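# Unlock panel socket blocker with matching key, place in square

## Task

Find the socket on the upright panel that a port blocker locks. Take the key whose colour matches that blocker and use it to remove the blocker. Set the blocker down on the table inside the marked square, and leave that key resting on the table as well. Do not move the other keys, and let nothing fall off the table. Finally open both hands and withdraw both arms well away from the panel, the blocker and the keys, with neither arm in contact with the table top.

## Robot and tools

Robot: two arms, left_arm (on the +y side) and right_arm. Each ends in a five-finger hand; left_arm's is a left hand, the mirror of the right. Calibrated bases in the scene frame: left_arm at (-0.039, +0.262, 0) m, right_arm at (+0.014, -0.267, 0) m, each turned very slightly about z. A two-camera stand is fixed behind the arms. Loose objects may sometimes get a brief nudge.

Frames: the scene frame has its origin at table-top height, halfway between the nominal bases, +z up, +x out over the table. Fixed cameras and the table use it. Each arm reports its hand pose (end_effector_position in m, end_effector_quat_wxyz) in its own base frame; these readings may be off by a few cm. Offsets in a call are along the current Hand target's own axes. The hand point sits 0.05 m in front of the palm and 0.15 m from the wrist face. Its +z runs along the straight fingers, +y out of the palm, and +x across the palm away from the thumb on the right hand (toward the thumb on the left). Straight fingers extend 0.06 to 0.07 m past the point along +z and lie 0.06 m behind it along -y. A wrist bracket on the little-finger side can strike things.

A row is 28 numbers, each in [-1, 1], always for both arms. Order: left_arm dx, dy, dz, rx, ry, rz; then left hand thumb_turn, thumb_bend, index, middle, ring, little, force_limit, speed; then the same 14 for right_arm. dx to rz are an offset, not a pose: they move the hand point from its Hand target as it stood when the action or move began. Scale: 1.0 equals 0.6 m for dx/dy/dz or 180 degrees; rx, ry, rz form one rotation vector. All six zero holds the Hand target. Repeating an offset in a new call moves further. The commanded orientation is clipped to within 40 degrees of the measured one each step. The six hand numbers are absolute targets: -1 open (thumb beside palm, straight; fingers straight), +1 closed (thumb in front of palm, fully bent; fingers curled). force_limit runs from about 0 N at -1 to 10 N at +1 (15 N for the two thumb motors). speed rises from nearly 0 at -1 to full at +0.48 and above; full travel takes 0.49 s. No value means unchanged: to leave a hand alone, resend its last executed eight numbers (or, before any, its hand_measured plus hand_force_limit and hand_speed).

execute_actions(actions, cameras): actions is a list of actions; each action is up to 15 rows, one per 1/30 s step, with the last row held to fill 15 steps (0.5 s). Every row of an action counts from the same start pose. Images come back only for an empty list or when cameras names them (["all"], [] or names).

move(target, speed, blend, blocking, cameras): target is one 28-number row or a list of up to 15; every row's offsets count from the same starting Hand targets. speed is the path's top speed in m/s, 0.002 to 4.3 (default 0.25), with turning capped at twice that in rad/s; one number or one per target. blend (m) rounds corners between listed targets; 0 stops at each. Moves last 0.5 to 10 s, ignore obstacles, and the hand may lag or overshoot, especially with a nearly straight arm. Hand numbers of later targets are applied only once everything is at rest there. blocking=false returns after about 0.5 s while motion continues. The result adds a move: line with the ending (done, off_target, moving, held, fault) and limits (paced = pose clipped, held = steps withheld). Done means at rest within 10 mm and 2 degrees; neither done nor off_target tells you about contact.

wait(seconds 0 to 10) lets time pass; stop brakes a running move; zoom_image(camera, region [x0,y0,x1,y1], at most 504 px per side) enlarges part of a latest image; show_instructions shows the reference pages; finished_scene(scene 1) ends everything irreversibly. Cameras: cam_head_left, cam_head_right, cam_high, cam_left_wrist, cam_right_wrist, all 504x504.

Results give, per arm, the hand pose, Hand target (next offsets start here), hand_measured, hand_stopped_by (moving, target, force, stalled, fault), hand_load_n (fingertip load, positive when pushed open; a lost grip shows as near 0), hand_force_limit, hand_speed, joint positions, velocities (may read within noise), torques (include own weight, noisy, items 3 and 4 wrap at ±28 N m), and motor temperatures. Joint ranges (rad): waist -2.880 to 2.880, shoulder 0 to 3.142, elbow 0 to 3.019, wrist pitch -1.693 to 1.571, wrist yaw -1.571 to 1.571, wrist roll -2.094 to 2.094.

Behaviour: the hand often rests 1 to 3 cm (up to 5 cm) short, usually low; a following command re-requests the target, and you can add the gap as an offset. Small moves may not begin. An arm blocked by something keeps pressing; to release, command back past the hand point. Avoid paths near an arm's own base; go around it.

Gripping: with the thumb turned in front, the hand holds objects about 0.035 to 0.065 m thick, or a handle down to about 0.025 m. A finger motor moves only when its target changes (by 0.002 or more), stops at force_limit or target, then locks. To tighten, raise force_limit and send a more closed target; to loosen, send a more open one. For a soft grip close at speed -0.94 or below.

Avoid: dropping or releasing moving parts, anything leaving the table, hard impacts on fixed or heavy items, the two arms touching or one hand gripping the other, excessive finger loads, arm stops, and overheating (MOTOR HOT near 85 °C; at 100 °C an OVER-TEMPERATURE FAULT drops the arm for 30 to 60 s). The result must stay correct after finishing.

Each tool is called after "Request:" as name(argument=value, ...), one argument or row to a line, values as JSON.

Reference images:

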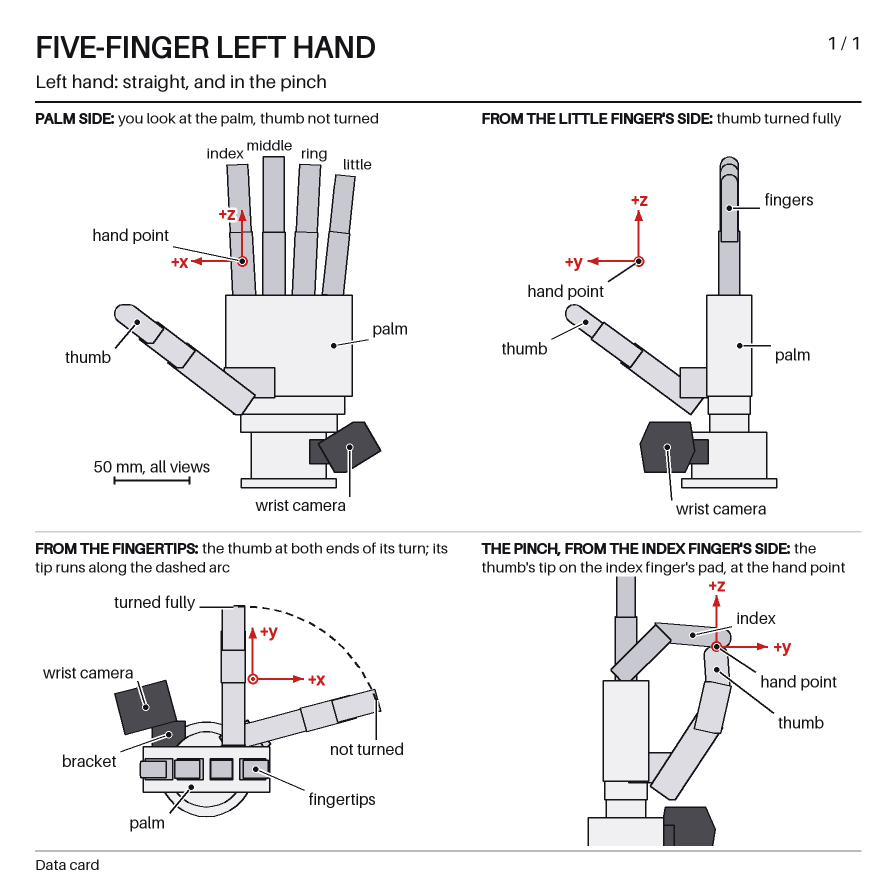

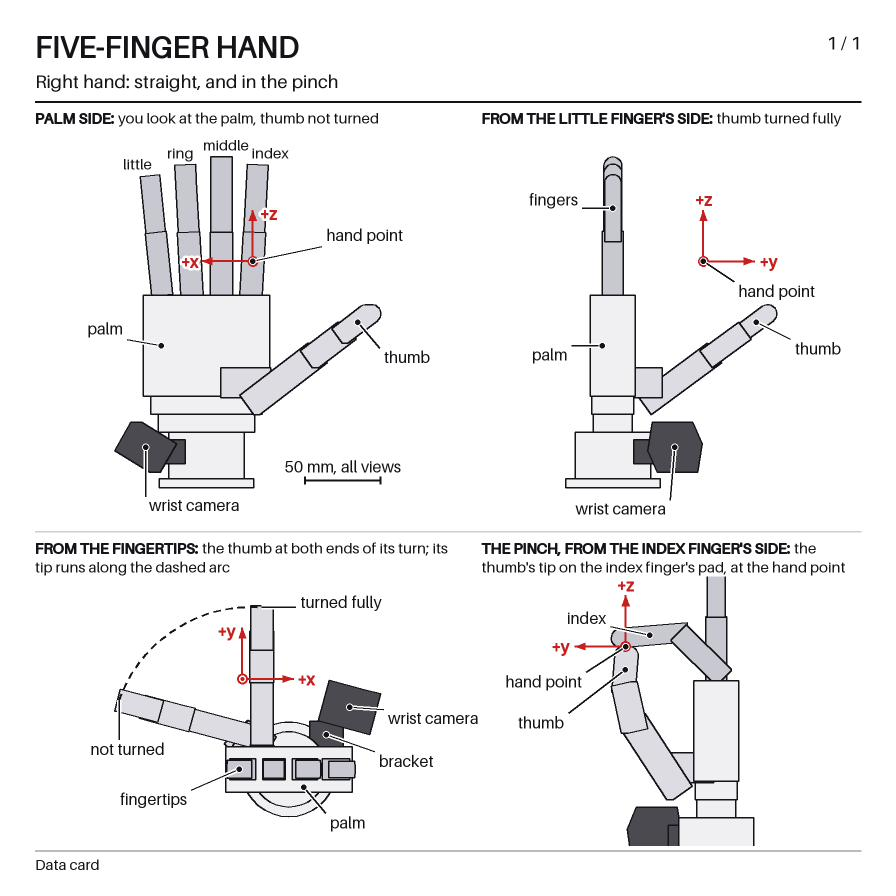

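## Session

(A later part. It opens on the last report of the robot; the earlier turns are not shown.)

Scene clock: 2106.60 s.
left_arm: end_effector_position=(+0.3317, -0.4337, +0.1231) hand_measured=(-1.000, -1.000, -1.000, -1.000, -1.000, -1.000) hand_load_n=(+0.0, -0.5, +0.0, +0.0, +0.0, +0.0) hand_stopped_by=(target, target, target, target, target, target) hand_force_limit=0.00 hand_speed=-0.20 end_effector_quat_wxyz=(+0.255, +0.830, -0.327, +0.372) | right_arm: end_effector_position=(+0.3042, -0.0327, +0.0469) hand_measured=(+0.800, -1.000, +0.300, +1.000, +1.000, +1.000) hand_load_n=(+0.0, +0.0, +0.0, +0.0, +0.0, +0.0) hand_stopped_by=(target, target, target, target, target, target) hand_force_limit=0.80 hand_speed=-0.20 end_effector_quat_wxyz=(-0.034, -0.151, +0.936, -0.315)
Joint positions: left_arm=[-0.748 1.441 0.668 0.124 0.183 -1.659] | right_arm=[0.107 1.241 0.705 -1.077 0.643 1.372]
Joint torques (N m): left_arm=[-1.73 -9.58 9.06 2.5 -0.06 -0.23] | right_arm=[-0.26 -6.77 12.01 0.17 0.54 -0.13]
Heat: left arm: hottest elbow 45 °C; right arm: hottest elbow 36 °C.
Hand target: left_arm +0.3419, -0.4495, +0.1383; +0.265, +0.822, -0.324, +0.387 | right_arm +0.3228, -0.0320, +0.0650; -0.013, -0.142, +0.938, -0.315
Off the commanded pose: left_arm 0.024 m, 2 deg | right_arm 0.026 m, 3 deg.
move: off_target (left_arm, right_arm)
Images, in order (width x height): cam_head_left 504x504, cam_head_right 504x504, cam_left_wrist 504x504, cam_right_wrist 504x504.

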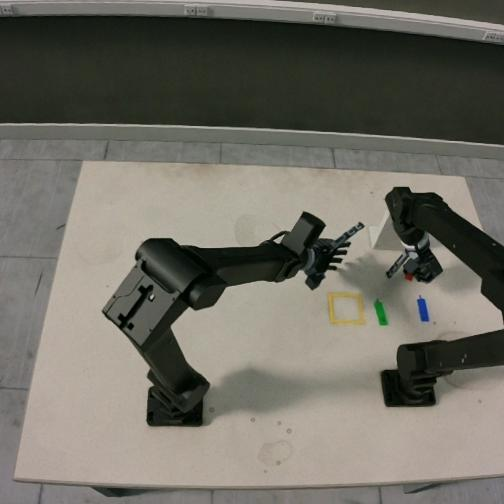

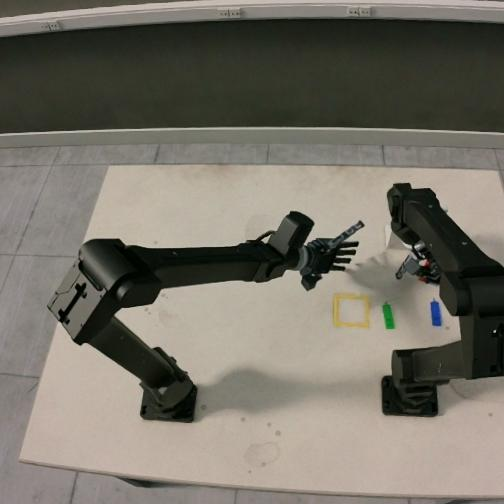

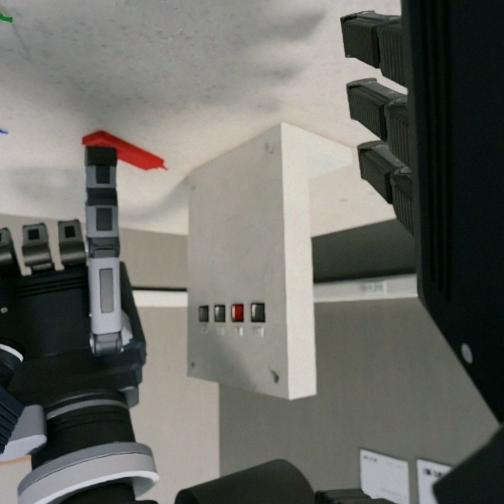

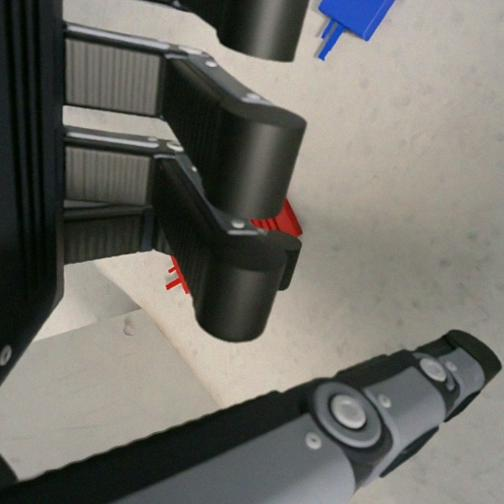

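Request:
move(
  target=[0,0,0,0,0,0,-1,-1,-1,-1,-1,-1,0,-0.2,-0.0133,-0.0628,0.0545,0.0054,0.0151,0.0802,0.8,-1,0.3,0.3,1,1,0.8,-0.2],
  speed=0.1,
  cameras=["cam_head_left","cam_high","cam_right_wrist","cam_left_wrist"],
)

Request:
zoom_image(
  camera="cam_head_left",
  region=[375, 205, 455, 295],
)

Request:
zoom_image(
  camera="cam_high",
  region=[150, 150, 220, 220],
)

Scene clock: 2130.93 s.
left_arm: end_effector_position=(+0.3317, -0.4337, +0.1231) hand_measured=(-1.000, -1.000, -1.000, -1.000, -1.000, -1.000) hand_load_n=(+0.0, +0.0, +0.0, +0.0, +0.0, +0.0) hand_stopped_by=(target, target, target, target, target, target) hand_force_limit=0.00 hand_speed=-0.20 end_effector_quat_wxyz=(+0.255, +0.830, -0.327, +0.372) | right_arm: end_effector_position=(+0.3192, -0.0719, +0.0463) hand_measured=(+0.800, -1.000, +0.300, +0.300, +1.000, +1.000) hand_load_n=(+0.0, +0.0, +0.0, +0.5, +0.0, +0.0) hand_stopped_by=(target, target, target, target, target, target) hand_force_limit=0.80 hand_speed=-0.20 end_effector_quat_wxyz=(-0.015, -0.036, +0.945, -0.323)
Joint positions: left_arm=[-0.748 1.441 0.668 0.124 0.183 -1.659] | right_arm=[-0.006 1.255 0.705 -1.024 0.659 1.49]
Joint torques (N m): left_arm=[-1.79 -9.64 9.06 2.47 -0.07 -0.23] | right_arm=[-1.85 -4.84 12.44 1.07 0.73 0.03]
Motor temperatures (°C): left_arm=[25 29 45 24 24 21] | right_arm=[22 24 40 24 26 22]
Heat: left arm: hottest elbow 45 °C; right arm: hottest elbow 40 °C.
Hand target: left_arm +0.3419, -0.4495, +0.1383; +0.265, +0.822, -0.324, +0.387 | right_arm +0.3430, -0.0780, +0.0601; +0.006, -0.016, +0.945, -0.325
Off the commanded pose: left_arm 0.024 m, 2 deg | right_arm 0.028 m, 3 deg.
move: off_target (left_arm, right_arm)
Images, in order (width x height): cam_head_left 504x504, cam_high 504x504, cam_left_wrist 504x504, cam_right_wrist 504x504.

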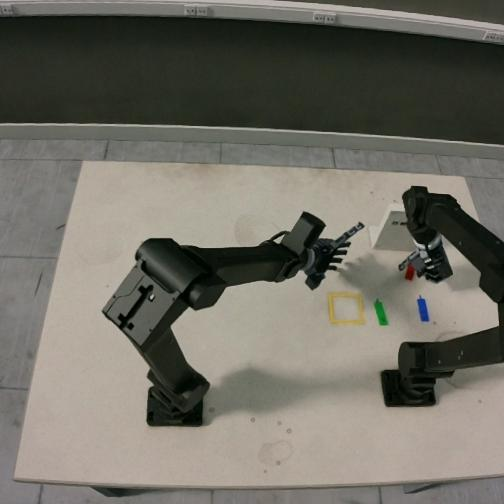

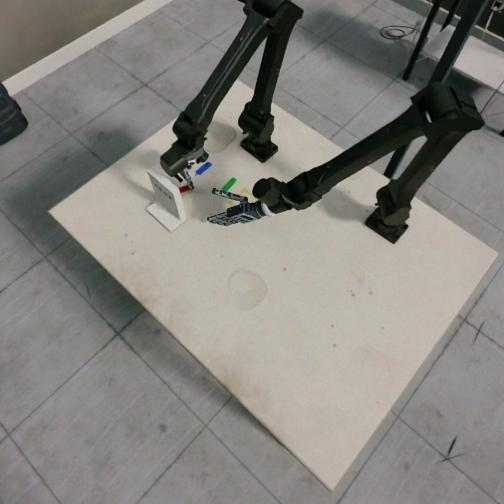

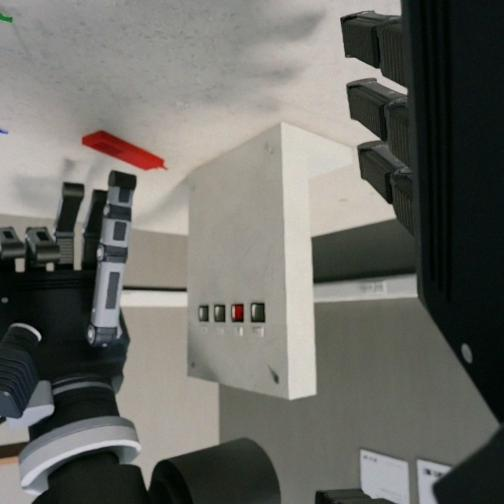

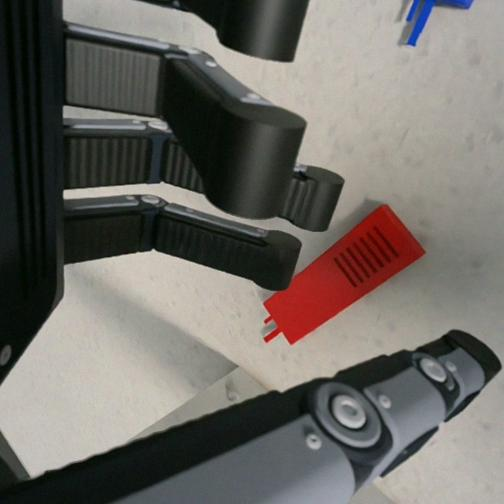

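Scaled by 5.600 from the camera's 504x504 image, which has a finer 720x720 frame.

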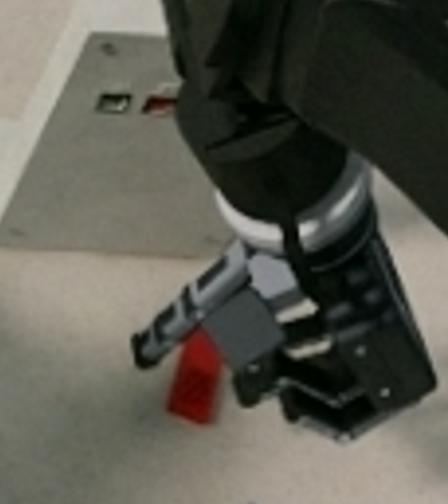

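Scaled by 7.200 from the camera's 504x504 image, which has a finer 720x720 frame.

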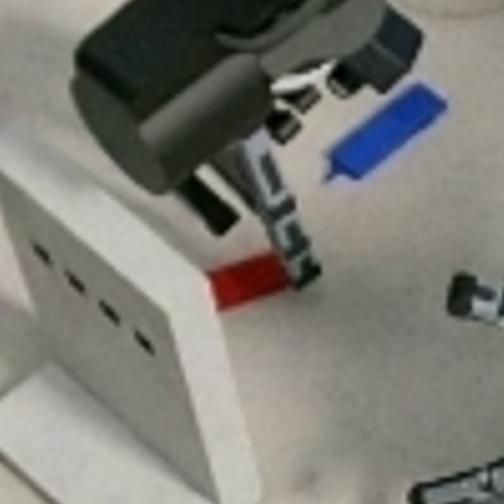

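Request:
move(
  target=[0,0,0,0,0,0,-1,-1,-1,-1,-1,-1,0,-0.2,0.0156,0.0239,0.0596,0,0,0,0.8,-1,0.3,0.3,1,1,0.8,-0.2],
  speed=0.08,
  cameras=["cam_head_left","cam_high","cam_right_wrist","cam_left_wrist"],
)

Request:
zoom_image(
  camera="cam_head_left",
  region=[375, 205, 455, 295],
)

Scene clock: 2153.13 s.
left_arm: end_effector_position=(+0.3317, -0.4337, +0.1231) hand_measured=(-1.000, -1.000, -1.000, -1.000, -1.000, -1.000) hand_load_n=(+0.0, +0.0, +0.0, +0.0, +0.0, +0.0) hand_stopped_by=(target, target, target, target, target, target) hand_force_limit=0.00 hand_speed=-0.20 end_effector_quat_wxyz=(+0.255, +0.830, -0.327, +0.372) | right_arm: end_effector_position=(+0.3341, -0.0840, +0.0254) hand_measured=(+0.800, -1.000, +0.300, +0.300, +1.000, +1.000) hand_load_n=(+0.0, +0.0, +0.0, +0.0, +0.0, +0.0) hand_stopped_by=(target, target, target, target, target, target) hand_force_limit=0.80 hand_speed=-0.20 end_effector_quat_wxyz=(+0.009, -0.018, +0.945, -0.325)
Joint positions: left_arm=[-0.748 1.441 0.668 0.124 0.183 -1.659] | right_arm=[-0.043 1.298 0.67 -0.873 0.66 1.466]
Joint torques (N m): left_arm=[-1.9 -9.52 9.05 2.52 -0.07 -0.22] | right_arm=[-1.79 -5.95 8.1 0.85 0.59 -0.19]
Heat: left arm: hottest elbow 45 °C; right arm: hottest elbow 42 °C.
Hand target: left_arm +0.3419, -0.4495, +0.1383; +0.265, +0.822, -0.324, +0.387 | right_arm +0.3341, -0.0890, +0.0230; +0.006, -0.016, +0.945, -0.325
Off the commanded pose: left_arm 0.024 m, 2 deg | right_arm 0.005 m, 0 deg.
move: off_target (left_arm)
Images, in order (width x height): cam_head_left 504x504, cam_high 504x504, cam_left_wrist 504x504, cam_right_wrist 504x504.

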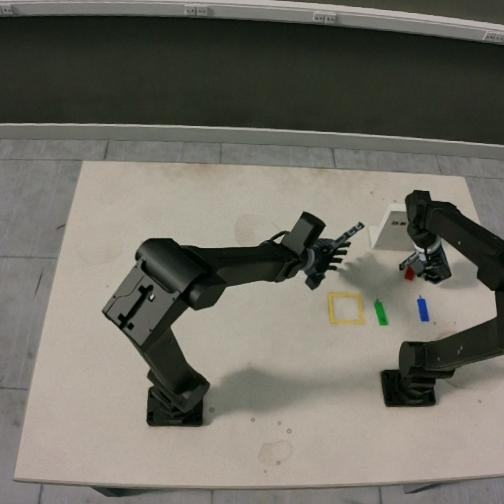

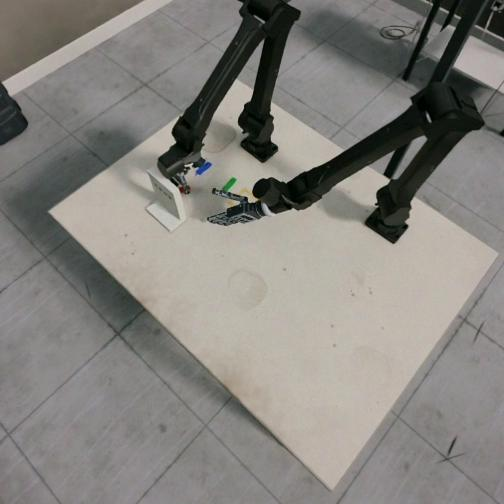

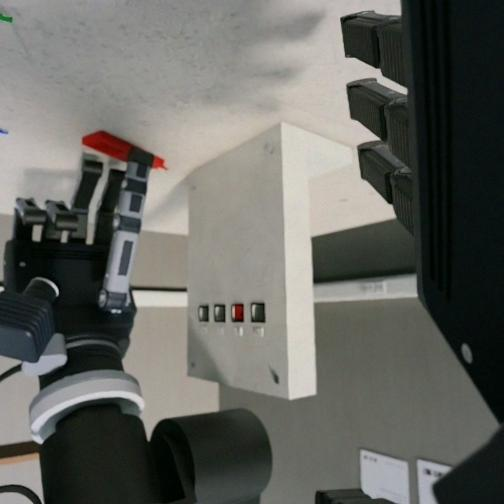

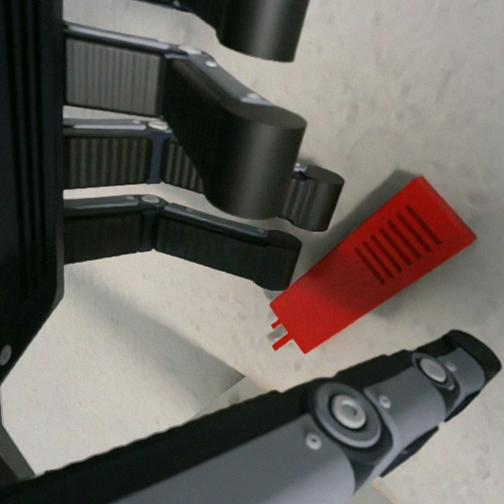

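Scaled by 5.600 from the camera's 504x504 image, which has a finer 720x720 frame.

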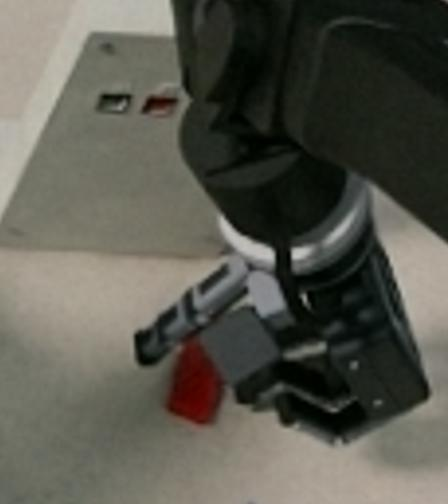

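Request:
move(
  target=[
    [0,0,0,0,0,0,-1,-1,-1,-1,-1,-1,0,-0.2,0.0068,-0.0055,0.0049,0,0,0,0.8,-1,0.3,0.3,1,1,0.8,-0.2],
    [0,0,0,0,0,0,-1,-1,-1,-1,-1,-1,0,-0.2,0.0070,0.0051,0.0224,0,0,0,0.8,-1,0.3,0.3,1,1,0.8,-0.2],
  ],
  speed=0.05,
  blend=0.002,
  cameras=["cam_head_left","cam_high","cam_right_wrist","cam_left_wrist"],
)

Scene clock: 2167.60 s.
left_arm: end_effector_position=(+0.3317, -0.4337, +0.1231) hand_measured=(-1.000, -1.000, -1.000, -1.000, -1.000, -1.000) hand_load_n=(+0.0, +0.0, +0.0, +0.0, +0.5, +0.0) hand_stopped_by=(target, target, target, target, target, target) hand_force_limit=0.00 hand_speed=-0.20 end_effector_quat_wxyz=(+0.255, +0.830, -0.327, +0.372) | right_arm: end_effector_position=(+0.3310, -0.0901, +0.0162) hand_measured=(+0.800, -1.000, +0.300, +0.300, +1.000, +1.000) hand_load_n=(+0.0, +0.0, +0.0, -4.5, +0.0, +0.0) hand_stopped_by=(target, target, target, target, target, target) hand_force_limit=0.80 hand_speed=-0.20 end_effector_quat_wxyz=(+0.010, -0.021, +0.945, -0.326)
Joint positions: left_arm=[-0.748 1.441 0.668 0.124 0.183 -1.659] | right_arm=[-0.063 1.305 0.646 -0.821 0.66 1.433]
Joint torques (N m): left_arm=[-1.67 -9.58 9.05 2.51 -0.07 -0.23] | right_arm=[-0.97 -5.01 7.39 1.18 0.5 -0.17]
Heat: left arm: hottest elbow 45 °C; right arm: hottest elbow 40 °C.
Hand target: left_arm +0.3419, -0.4495, +0.1383; +0.265, +0.822, -0.324, +0.387 | right_arm +0.3299, -0.0950, +0.0105; +0.005, -0.016, +0.945, -0.325
Off the commanded pose: left_arm 0.024 m, 2 deg | right_arm 0.008 m, 1 deg.
move: off_target (left_arm)
Images, in order (width x height): cam_head_left 504x504, cam_high 504x504, cam_left_wrist 504x504, cam_right_wrist 504x504.

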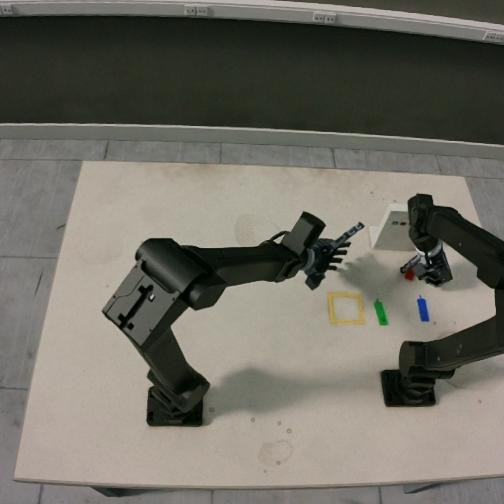

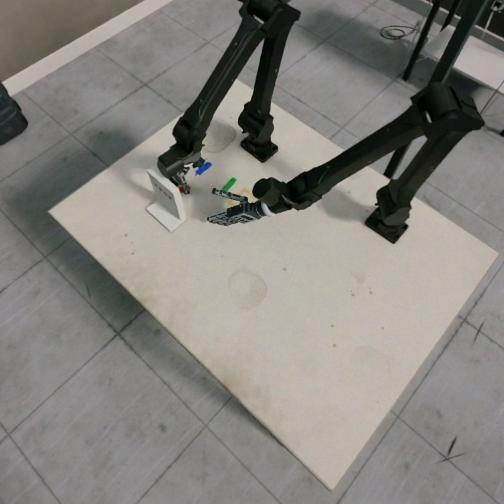

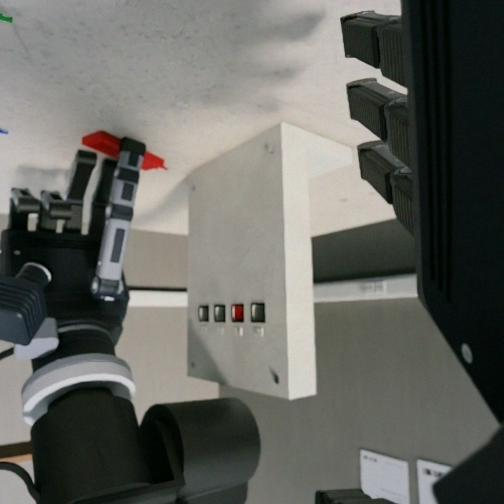

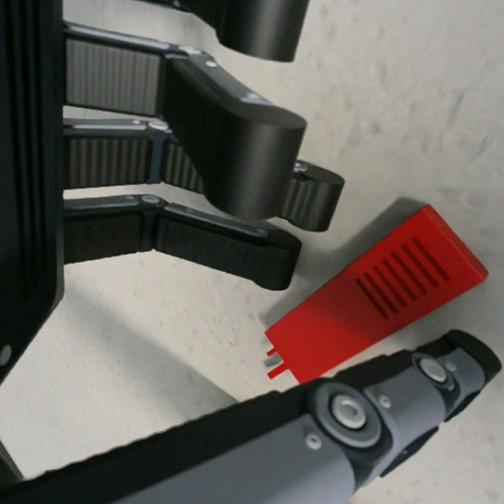

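Request:
execute_actions(
  actions=[
    [[0,0,0,0,0,0,-1,-1,-1,-1,-1,-1,0,-0.2,0,0,0,0,0,0,0.8,-0.3,0.3,0.3,1,1,0.1,-0.7]],
  ],
  cameras=["cam_right_wrist","cam_left_wrist"],
)

Scene clock: 2186.83 s.
left_arm: end_effector_position=(+0.3317, -0.4337, +0.1231) hand_measured=(-1.000, -1.000, -1.000, -1.000, -1.000, -1.000) hand_load_n=(+0.0, +0.0, +0.0, +0.0, +0.0, +0.0) hand_stopped_by=(target, target, target, target, target, target) hand_force_limit=0.00 hand_speed=-0.20 end_effector_quat_wxyz=(+0.255, +0.830, -0.327, +0.372) | right_arm: end_effector_position=(+0.3309, -0.0901, +0.0162) hand_measured=(+0.800, -0.650, +0.300, +0.300, +1.000, +1.000) hand_load_n=(+1.0, +9.0, +2.0, -2.0, +0.0, +0.0) hand_stopped_by=(target, force, target, target, target, target) hand_force_limit=0.10 hand_speed=-0.70 end_effector_quat_wxyz=(+0.010, -0.022, +0.945, -0.326)
Joint positions: left_arm=[-0.748 1.441 0.668 0.124 0.183 -1.659] | right_arm=[-0.063 1.305 0.646 -0.821 0.66 1.431]
Joint torques (N m): left_arm=[-1.73 -9.58 9.07 2.51 -0.07 -0.22] | right_arm=[-1.49 -4.78 7.31 1.33 0.52 -0.08]
Heat: left arm: hottest elbow 45 °C; right arm: hottest elbow 38 °C.
Hand target: left_arm +0.3419, -0.4495, +0.1383; +0.265, +0.822, -0.324, +0.387 | right_arm +0.3300, -0.0950, +0.0105; +0.005, -0.016, +0.945, -0.325
Off the commanded pose: left_arm 0.024 m, 2 deg | right_arm 0.008 m, 1 deg.
Images, in order (width x height): cam_left_wrist 504x504, cam_right_wrist 504x504.

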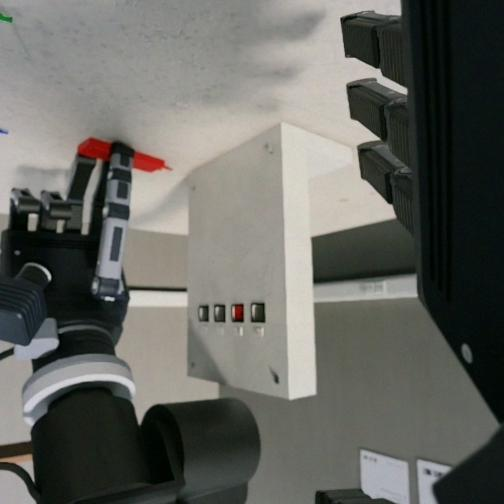

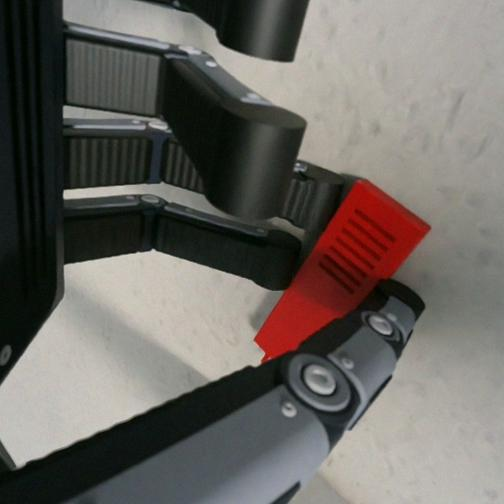

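Request:
execute_actions(
  actions=[
    [[0,0,0,0,0,0,-1,-1,-1,-1,-1,-1,0,-0.2,0,0,0,0,0,0,0.8,-0.28,0.3,0.3,1,1,0.8,-0.8]],
  ],
  cameras=["cam_right_wrist"],
)

Request:
zoom_image(
  camera="cam_right_wrist",
  region=[220, 150, 460, 390],
)

Scene clock: 2191.87 s.
left_arm: end_effector_position=(+0.3317, -0.4337, +0.1231) hand_measured=(-1.000, -1.000, -1.000, -1.000, -1.000, -1.000) hand_load_n=(+0.0, +0.0, +0.0, +0.0, +0.5, +0.0) hand_stopped_by=(target, target, target, target, target, target) hand_force_limit=0.00 hand_speed=-0.20 end_effector_quat_wxyz=(+0.255, +0.830, -0.327, +0.372) | right_arm: end_effector_position=(+0.3309, -0.0901, +0.0162) hand_measured=(+0.800, -0.638, +0.300, +0.300, +1.000, +1.000) hand_load_n=(+1.5, +12.5, +2.5, -0.5, +0.0, +0.0) hand_stopped_by=(target, force, target, target, target, target) hand_force_limit=0.80 hand_speed=-0.80 end_effector_quat_wxyz=(+0.010, -0.022, +0.945, -0.326)
Joint positions: left_arm=[-0.748 1.441 0.668 0.124 0.183 -1.659] | right_arm=[-0.063 1.305 0.646 -0.821 0.66 1.43]
Joint torques (N m): left_arm=[-1.67 -9.58 9.05 2.52 -0.07 -0.22] | right_arm=[-1.44 -4.89 7.51 1.29 0.53 -0.11]
Heat: left arm: hottest elbow 45 °C; right arm: hottest elbow 38 °C.
Hand target: left_arm +0.3419, -0.4495, +0.1383; +0.265, +0.822, -0.324, +0.387 | right_arm +0.3300, -0.0950, +0.0105; +0.005, -0.016, +0.945, -0.325
Off the commanded pose: left_arm 0.024 m, 2 deg | right_arm 0.008 m, 1 deg.
Images, in order (width x height): cam_right_wrist 504x504.

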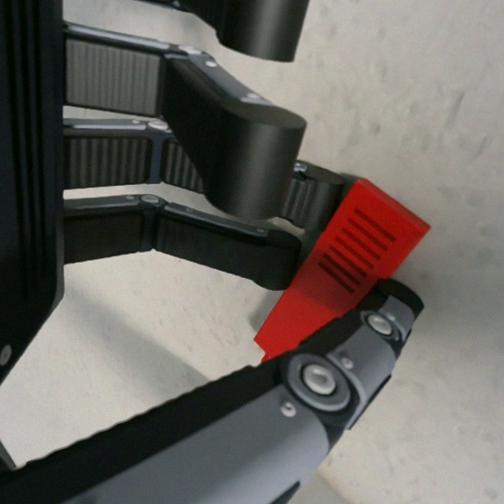

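Scaled by 2.100 from the camera's 504x504 image, which has a finer 720x720 frame.

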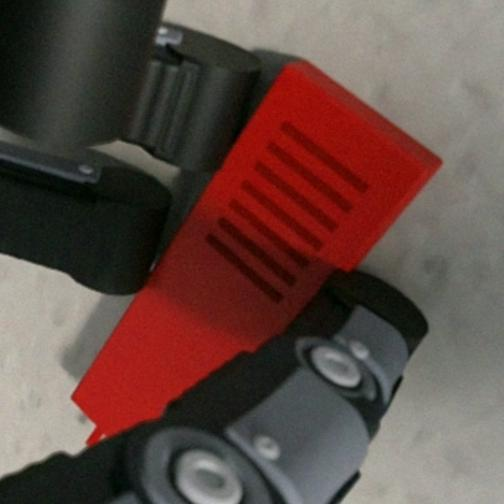

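Request:
move(
  target=[
    [0,0,0,0,0,0,-1,-1,-1,-1,-1,-1,0,-0.2,-0.0068,-0.0475,-0.0685,0,0,0,0.8,-0.28,0.3,0.3,1,1,0.8,-0.8],
    [0,0,0,0,0,0,-1,-1,-1,-1,-1,-1,0,-0.2,-0.0373,-0.061,-0.26,0.0006,-0.0184,0.0013,0.8,-0.28,0.3,0.3,1,1,0.8,-0.8],
  ],
  speed=0.08,
  blend=0.01,
  cameras=["all"],
)

Scene clock: 2236.67 s.
left_arm: end_effector_position=(+0.3317, -0.4337, +0.1231) hand_measured=(-1.000, -1.000, -1.000, -1.000, -1.000, -1.000) hand_load_n=(+0.0, +0.0, +0.0, +0.0, +0.0, +0.0) hand_stopped_by=(target, target, target, target, target, target) hand_force_limit=0.00 hand_speed=-0.20 end_effector_quat_wxyz=(+0.255, +0.830, -0.327, +0.372) | right_arm: end_effector_position=(+0.3319, -0.0338, +0.1322) hand_measured=(+0.800, -0.636, +0.300, +0.300, +1.000, +1.000) hand_load_n=(+0.0, +0.0, +0.0, +0.0, +0.0, +0.0) hand_stopped_by=(target, force, target, target, target, target) hand_force_limit=0.80 hand_speed=-0.80 end_effector_quat_wxyz=(+0.003, -0.031, +0.945, -0.327)
Joint positions: left_arm=[-0.748 1.441 0.668 0.124 0.183 -1.659] | right_arm=[0.125 1.181 0.888 -1.342 0.663 1.652]
Joint torques (N m): left_arm=[-1.67 -9.64 9.09 2.5 -0.07 -0.23] | right_arm=[1.44 -6.36 13.68 0.53 0.73 0.01]
Heat: left arm: hottest elbow 45 °C; right arm: hottest elbow 36 °C.
Hand target: left_arm +0.3419, -0.4495, +0.1383; +0.265, +0.822, -0.324, +0.387 | right_arm +0.3501, -0.0272, +0.1561; +0.033, -0.024, +0.945, -0.326
Off the commanded pose: left_arm 0.024 m, 2 deg | right_arm 0.031 m, 4 deg.
move: off_target (left_arm, right_arm)

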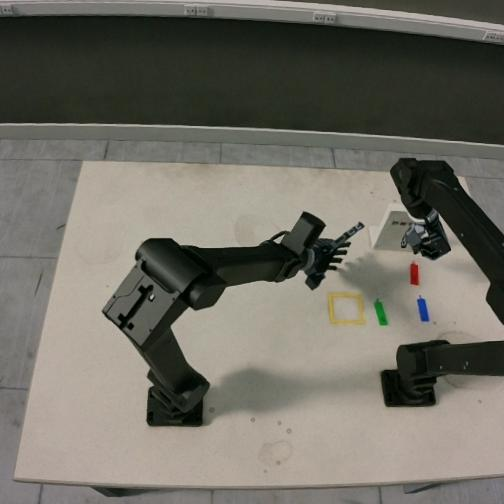

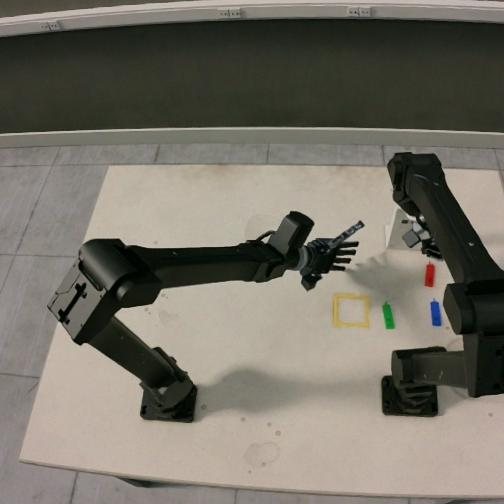

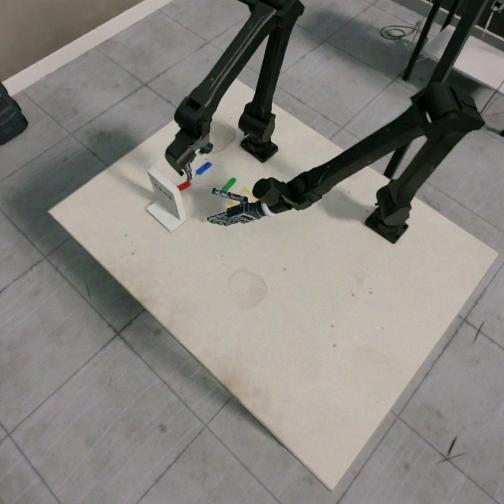

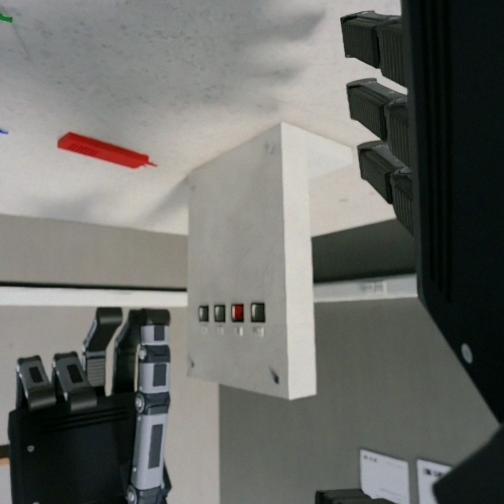

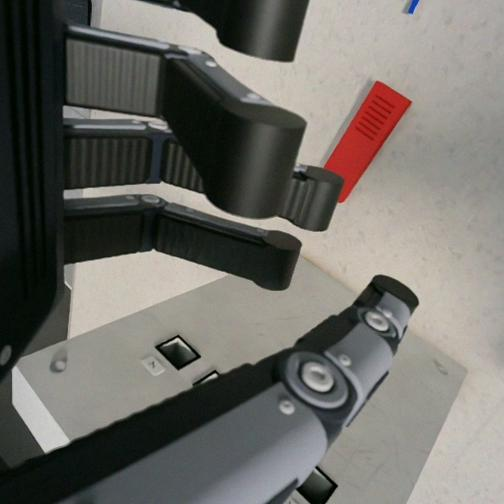

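Request:
move(
  target=[0,0,0,0,0,0,-1,-1,-1,-1,-1,-1,0,-0.2,0.0573,0.0253,0.2022,0.0188,-0.0166,-0.041,0.8,-1,0.3,0.3,1,1,0.8,-0.2],
  speed=0.12,
  cameras=["cam_head_left","cam_head_right","cam_right_wrist","cam_left_wrist"],
)

Request:
zoom_image(
  camera="cam_head_left",
  region=[375, 205, 455, 295],
)

Scene clock: 2274.53 s.
left_arm: end_effector_position=(+0.3317, -0.4337, +0.1231) hand_measured=(-1.000, -1.000, -1.000, -1.000, -1.000, -1.000) hand_load_n=(+0.0, +0.0, +0.0, +0.0, +0.0, +0.0) hand_stopped_by=(target, target, target, target, target, target) hand_force_limit=0.00 hand_speed=-0.20 end_effector_quat_wxyz=(+0.255, +0.830, -0.327, +0.372) | right_arm: end_effector_position=(+0.3244, -0.0875, +0.0487) hand_measured=(+0.800, -1.000, +0.300, +0.300, +1.000, +1.000) hand_load_n=(+0.0, +0.0, +0.0, +0.0, +0.5, +0.5) hand_stopped_by=(target, target, target, target, target, target) hand_force_limit=0.80 hand_speed=-0.20 end_effector_quat_wxyz=(+0.036, -0.095, +0.930, -0.354)
Joint positions: left_arm=[-0.748 1.441 0.668 0.124 0.183 -1.659] | right_arm=[-0.039 1.169 0.62 -0.811 0.701 1.25]
Joint torques (N m): left_arm=[-1.79 -9.52 9.03 2.52 -0.08 -0.23] | right_arm=[-1.44 -5.13 8.21 1.35 0.55 -0.14]
Heat: left arm: hottest elbow 45 °C; right arm: hottest elbow 38 °C.
Hand target: left_arm +0.3419, -0.4495, +0.1383; +0.265, +0.822, -0.324, +0.387 | right_arm +0.3252, -0.0920, +0.0498; +0.038, -0.092, +0.930, -0.354
Off the commanded pose: left_arm 0.024 m, 2 deg | right_arm 0.005 m, 0 deg.
move: off_target (left_arm)
Images, in order (width x height): cam_head_left 504x504, cam_head_right 504x504, cam_left_wrist 504x504, cam_right_wrist 504x504.

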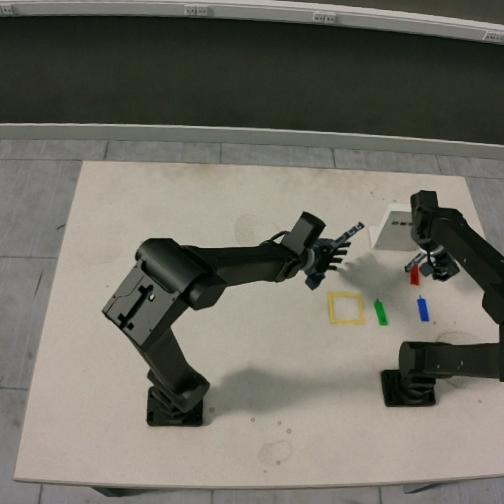

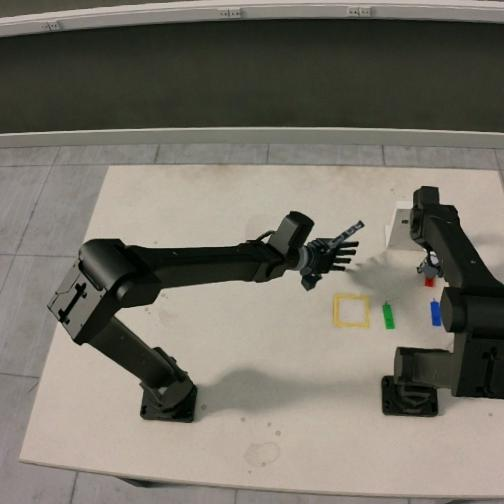

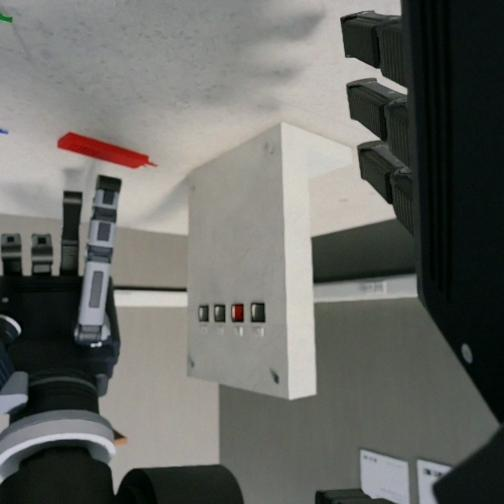

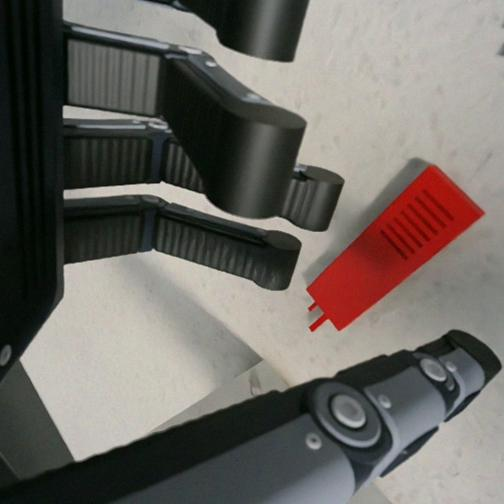

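Scaled by 5.600 from the camera's 504x504 image, which has a finer 720x720 frame.

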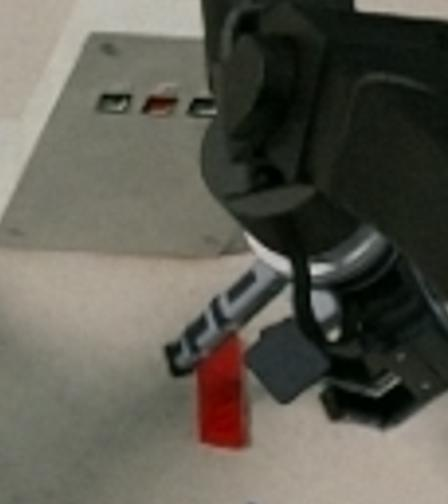

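Request:
move(
  target=[0,0,0,0,0,0,-1,-1,-1,-1,-1,-1,0,-0.2,0.0,0.0144,0.0314,0.0444,0,0,0.8,-0.85,0.3,0.3,1,1,0.8,-0.2],
  speed=0.08,
  cameras=["cam_head_left","cam_high","cam_right_wrist","cam_left_wrist"],
)

Request:
zoom_image(
  camera="cam_left_wrist",
  region=[30, 100, 190, 260],
)

Scene clock: 2319.47 s.
left_arm: end_effector_position=(+0.3317, -0.4337, +0.1231) hand_measured=(-1.000, -1.000, -1.000, -1.000, -1.000, -1.000) hand_load_n=(+0.0, +0.0, +0.0, +0.0, +0.0, +0.0) hand_stopped_by=(target, target, target, target, target, target) hand_force_limit=0.00 hand_speed=-0.20 end_effector_quat_wxyz=(+0.255, +0.830, -0.327, +0.372) | right_arm: end_effector_position=(+0.3227, -0.1023, +0.0319) hand_measured=(+0.800, -0.850, +0.300, +0.300, +1.000, +1.000) hand_load_n=(+0.0, +0.0, +0.0, +0.0, +0.0, +0.0) hand_stopped_by=(target, target, target, target, target, target) hand_force_limit=0.80 hand_speed=-0.20 end_effector_quat_wxyz=(+0.038, -0.088, +0.904, -0.417)
Joint positions: left_arm=[-0.748 1.441 0.668 0.124 0.183 -1.659] | right_arm=[-0.003 1.215 0.559 -0.694 0.843 1.276]
Joint torques (N m): left_arm=[-1.73 -9.64 9.06 2.52 -0.07 -0.24] | right_arm=[1.2 -4.31 7.83 1.54 0.82 -0.02]
Heat: left arm: hottest elbow 45 °C; right arm: hottest elbow 38 °C.
Hand target: left_arm +0.3419, -0.4495, +0.1383; +0.265, +0.822, -0.324, +0.387 | right_arm +0.3265, -0.0979, +0.0299; +0.044, -0.089, +0.903, -0.418
Off the commanded pose: left_arm 0.024 m, 2 deg | right_arm 0.006 m, 1 deg.
move: off_target (left_arm)
Images, in order (width x height): cam_head_left 504x504, cam_high 504x504, cam_left_wrist 504x504, cam_right_wrist 504x504.

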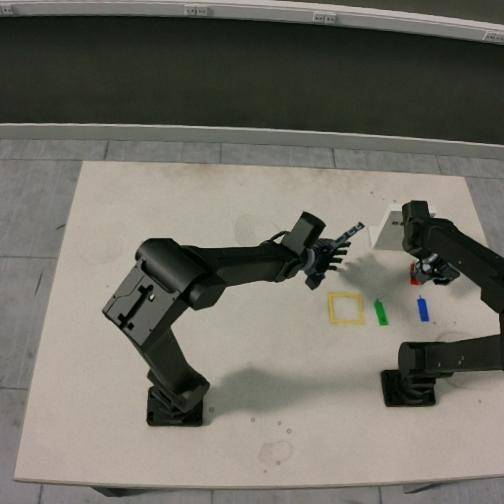

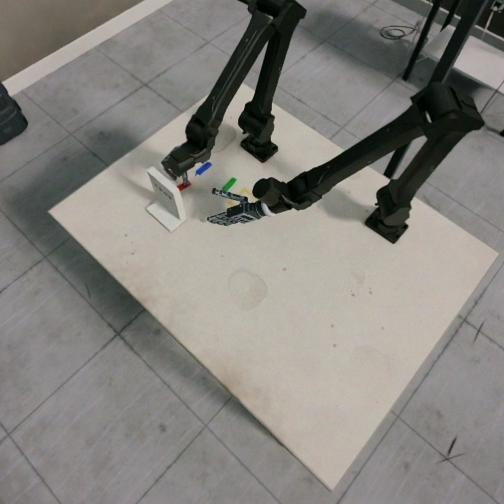

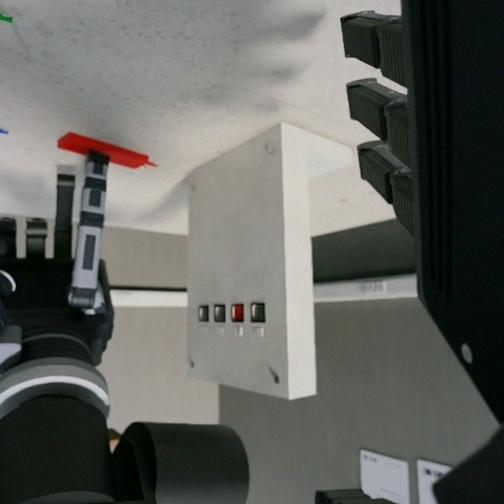

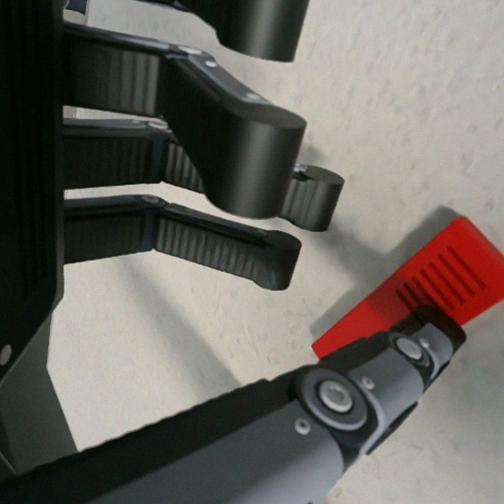

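Scaled by 3.150 from the camera's 504x504 image, which has a finer 720x720 frame.

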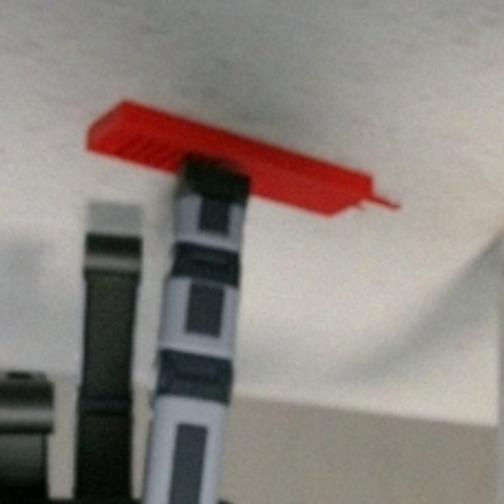

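Request:
move(
  target=[0,0,0,0,0,0,-1,-1,-1,-1,-1,-1,0,-0.2,0.0072,0.0273,-0.0029,0,0,0,0.8,-0.85,0.3,0.3,1,1,0.8,-0.2],
  speed=0.05,
  cameras=["cam_right_wrist","cam_left_wrist"],
)

Request:
zoom_image(
  camera="cam_left_wrist",
  region=[30, 100, 190, 260],
)

Scene clock: 2335.87 s.
left_arm: end_effector_position=(+0.3317, -0.4337, +0.1231) hand_measured=(-1.000, -1.000, -1.000, -1.000, -1.000, -1.000) hand_load_n=(+0.0, +0.0, +0.0, +0.0, +0.0, +0.0) hand_stopped_by=(target, target, target, target, target, target) hand_force_limit=0.00 hand_speed=-0.20 end_effector_quat_wxyz=(+0.255, +0.830, -0.327, +0.372) | right_arm: end_effector_position=(+0.3183, -0.0916, +0.0222) hand_measured=(+0.800, -0.850, +0.300, +0.300, +1.000, +1.000) hand_load_n=(-1.5, +0.5, +0.5, +0.0, +0.0, +0.0) hand_stopped_by=(target, target, target, target, target, target) hand_force_limit=0.80 hand_speed=-0.20 end_effector_quat_wxyz=(+0.042, -0.087, +0.903, -0.419)
Joint positions: left_arm=[-0.748 1.441 0.668 0.124 0.183 -1.659] | right_arm=[0.038 1.23 0.537 -0.694 0.854 1.332]
Joint torques (N m): left_arm=[-1.67 -9.52 9.03 2.52 -0.08 -0.22] | right_arm=[1.96 -4.54 7.64 0.92 0.78 0.04]
Heat: left arm: hottest elbow 45 °C; right arm: hottest elbow 37 °C.
Hand target: left_arm +0.3419, -0.4495, +0.1383; +0.265, +0.822, -0.324, +0.387 | right_arm +0.3198, -0.0870, +0.0186; +0.044, -0.089, +0.903, -0.418
Off the commanded pose: left_arm 0.024 m, 2 deg | right_arm 0.006 m, 0 deg.
move: off_target (left_arm)
Images, in order (width x height): cam_left_wrist 504x504, cam_right_wrist 504x504.

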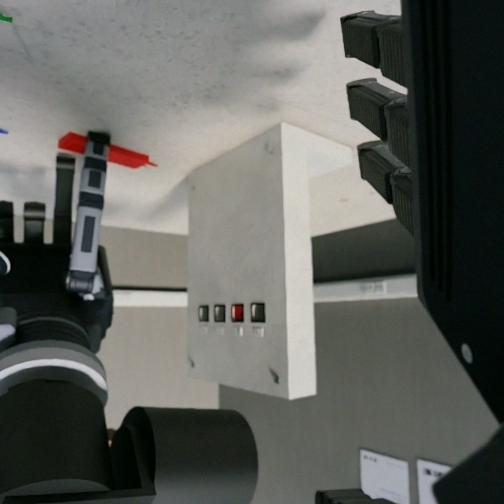

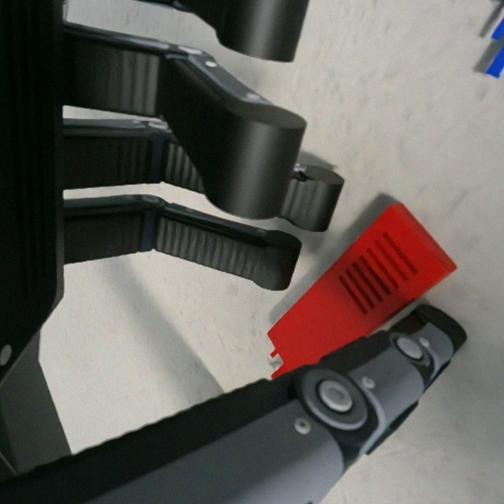

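Scaled by 3.150 from the camera's 504x504 image, which has a finer 720x720 frame.

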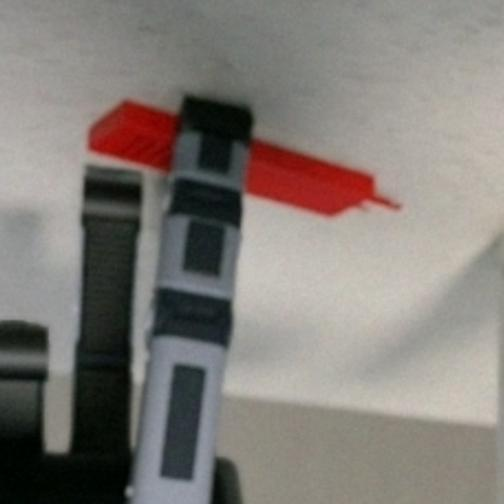

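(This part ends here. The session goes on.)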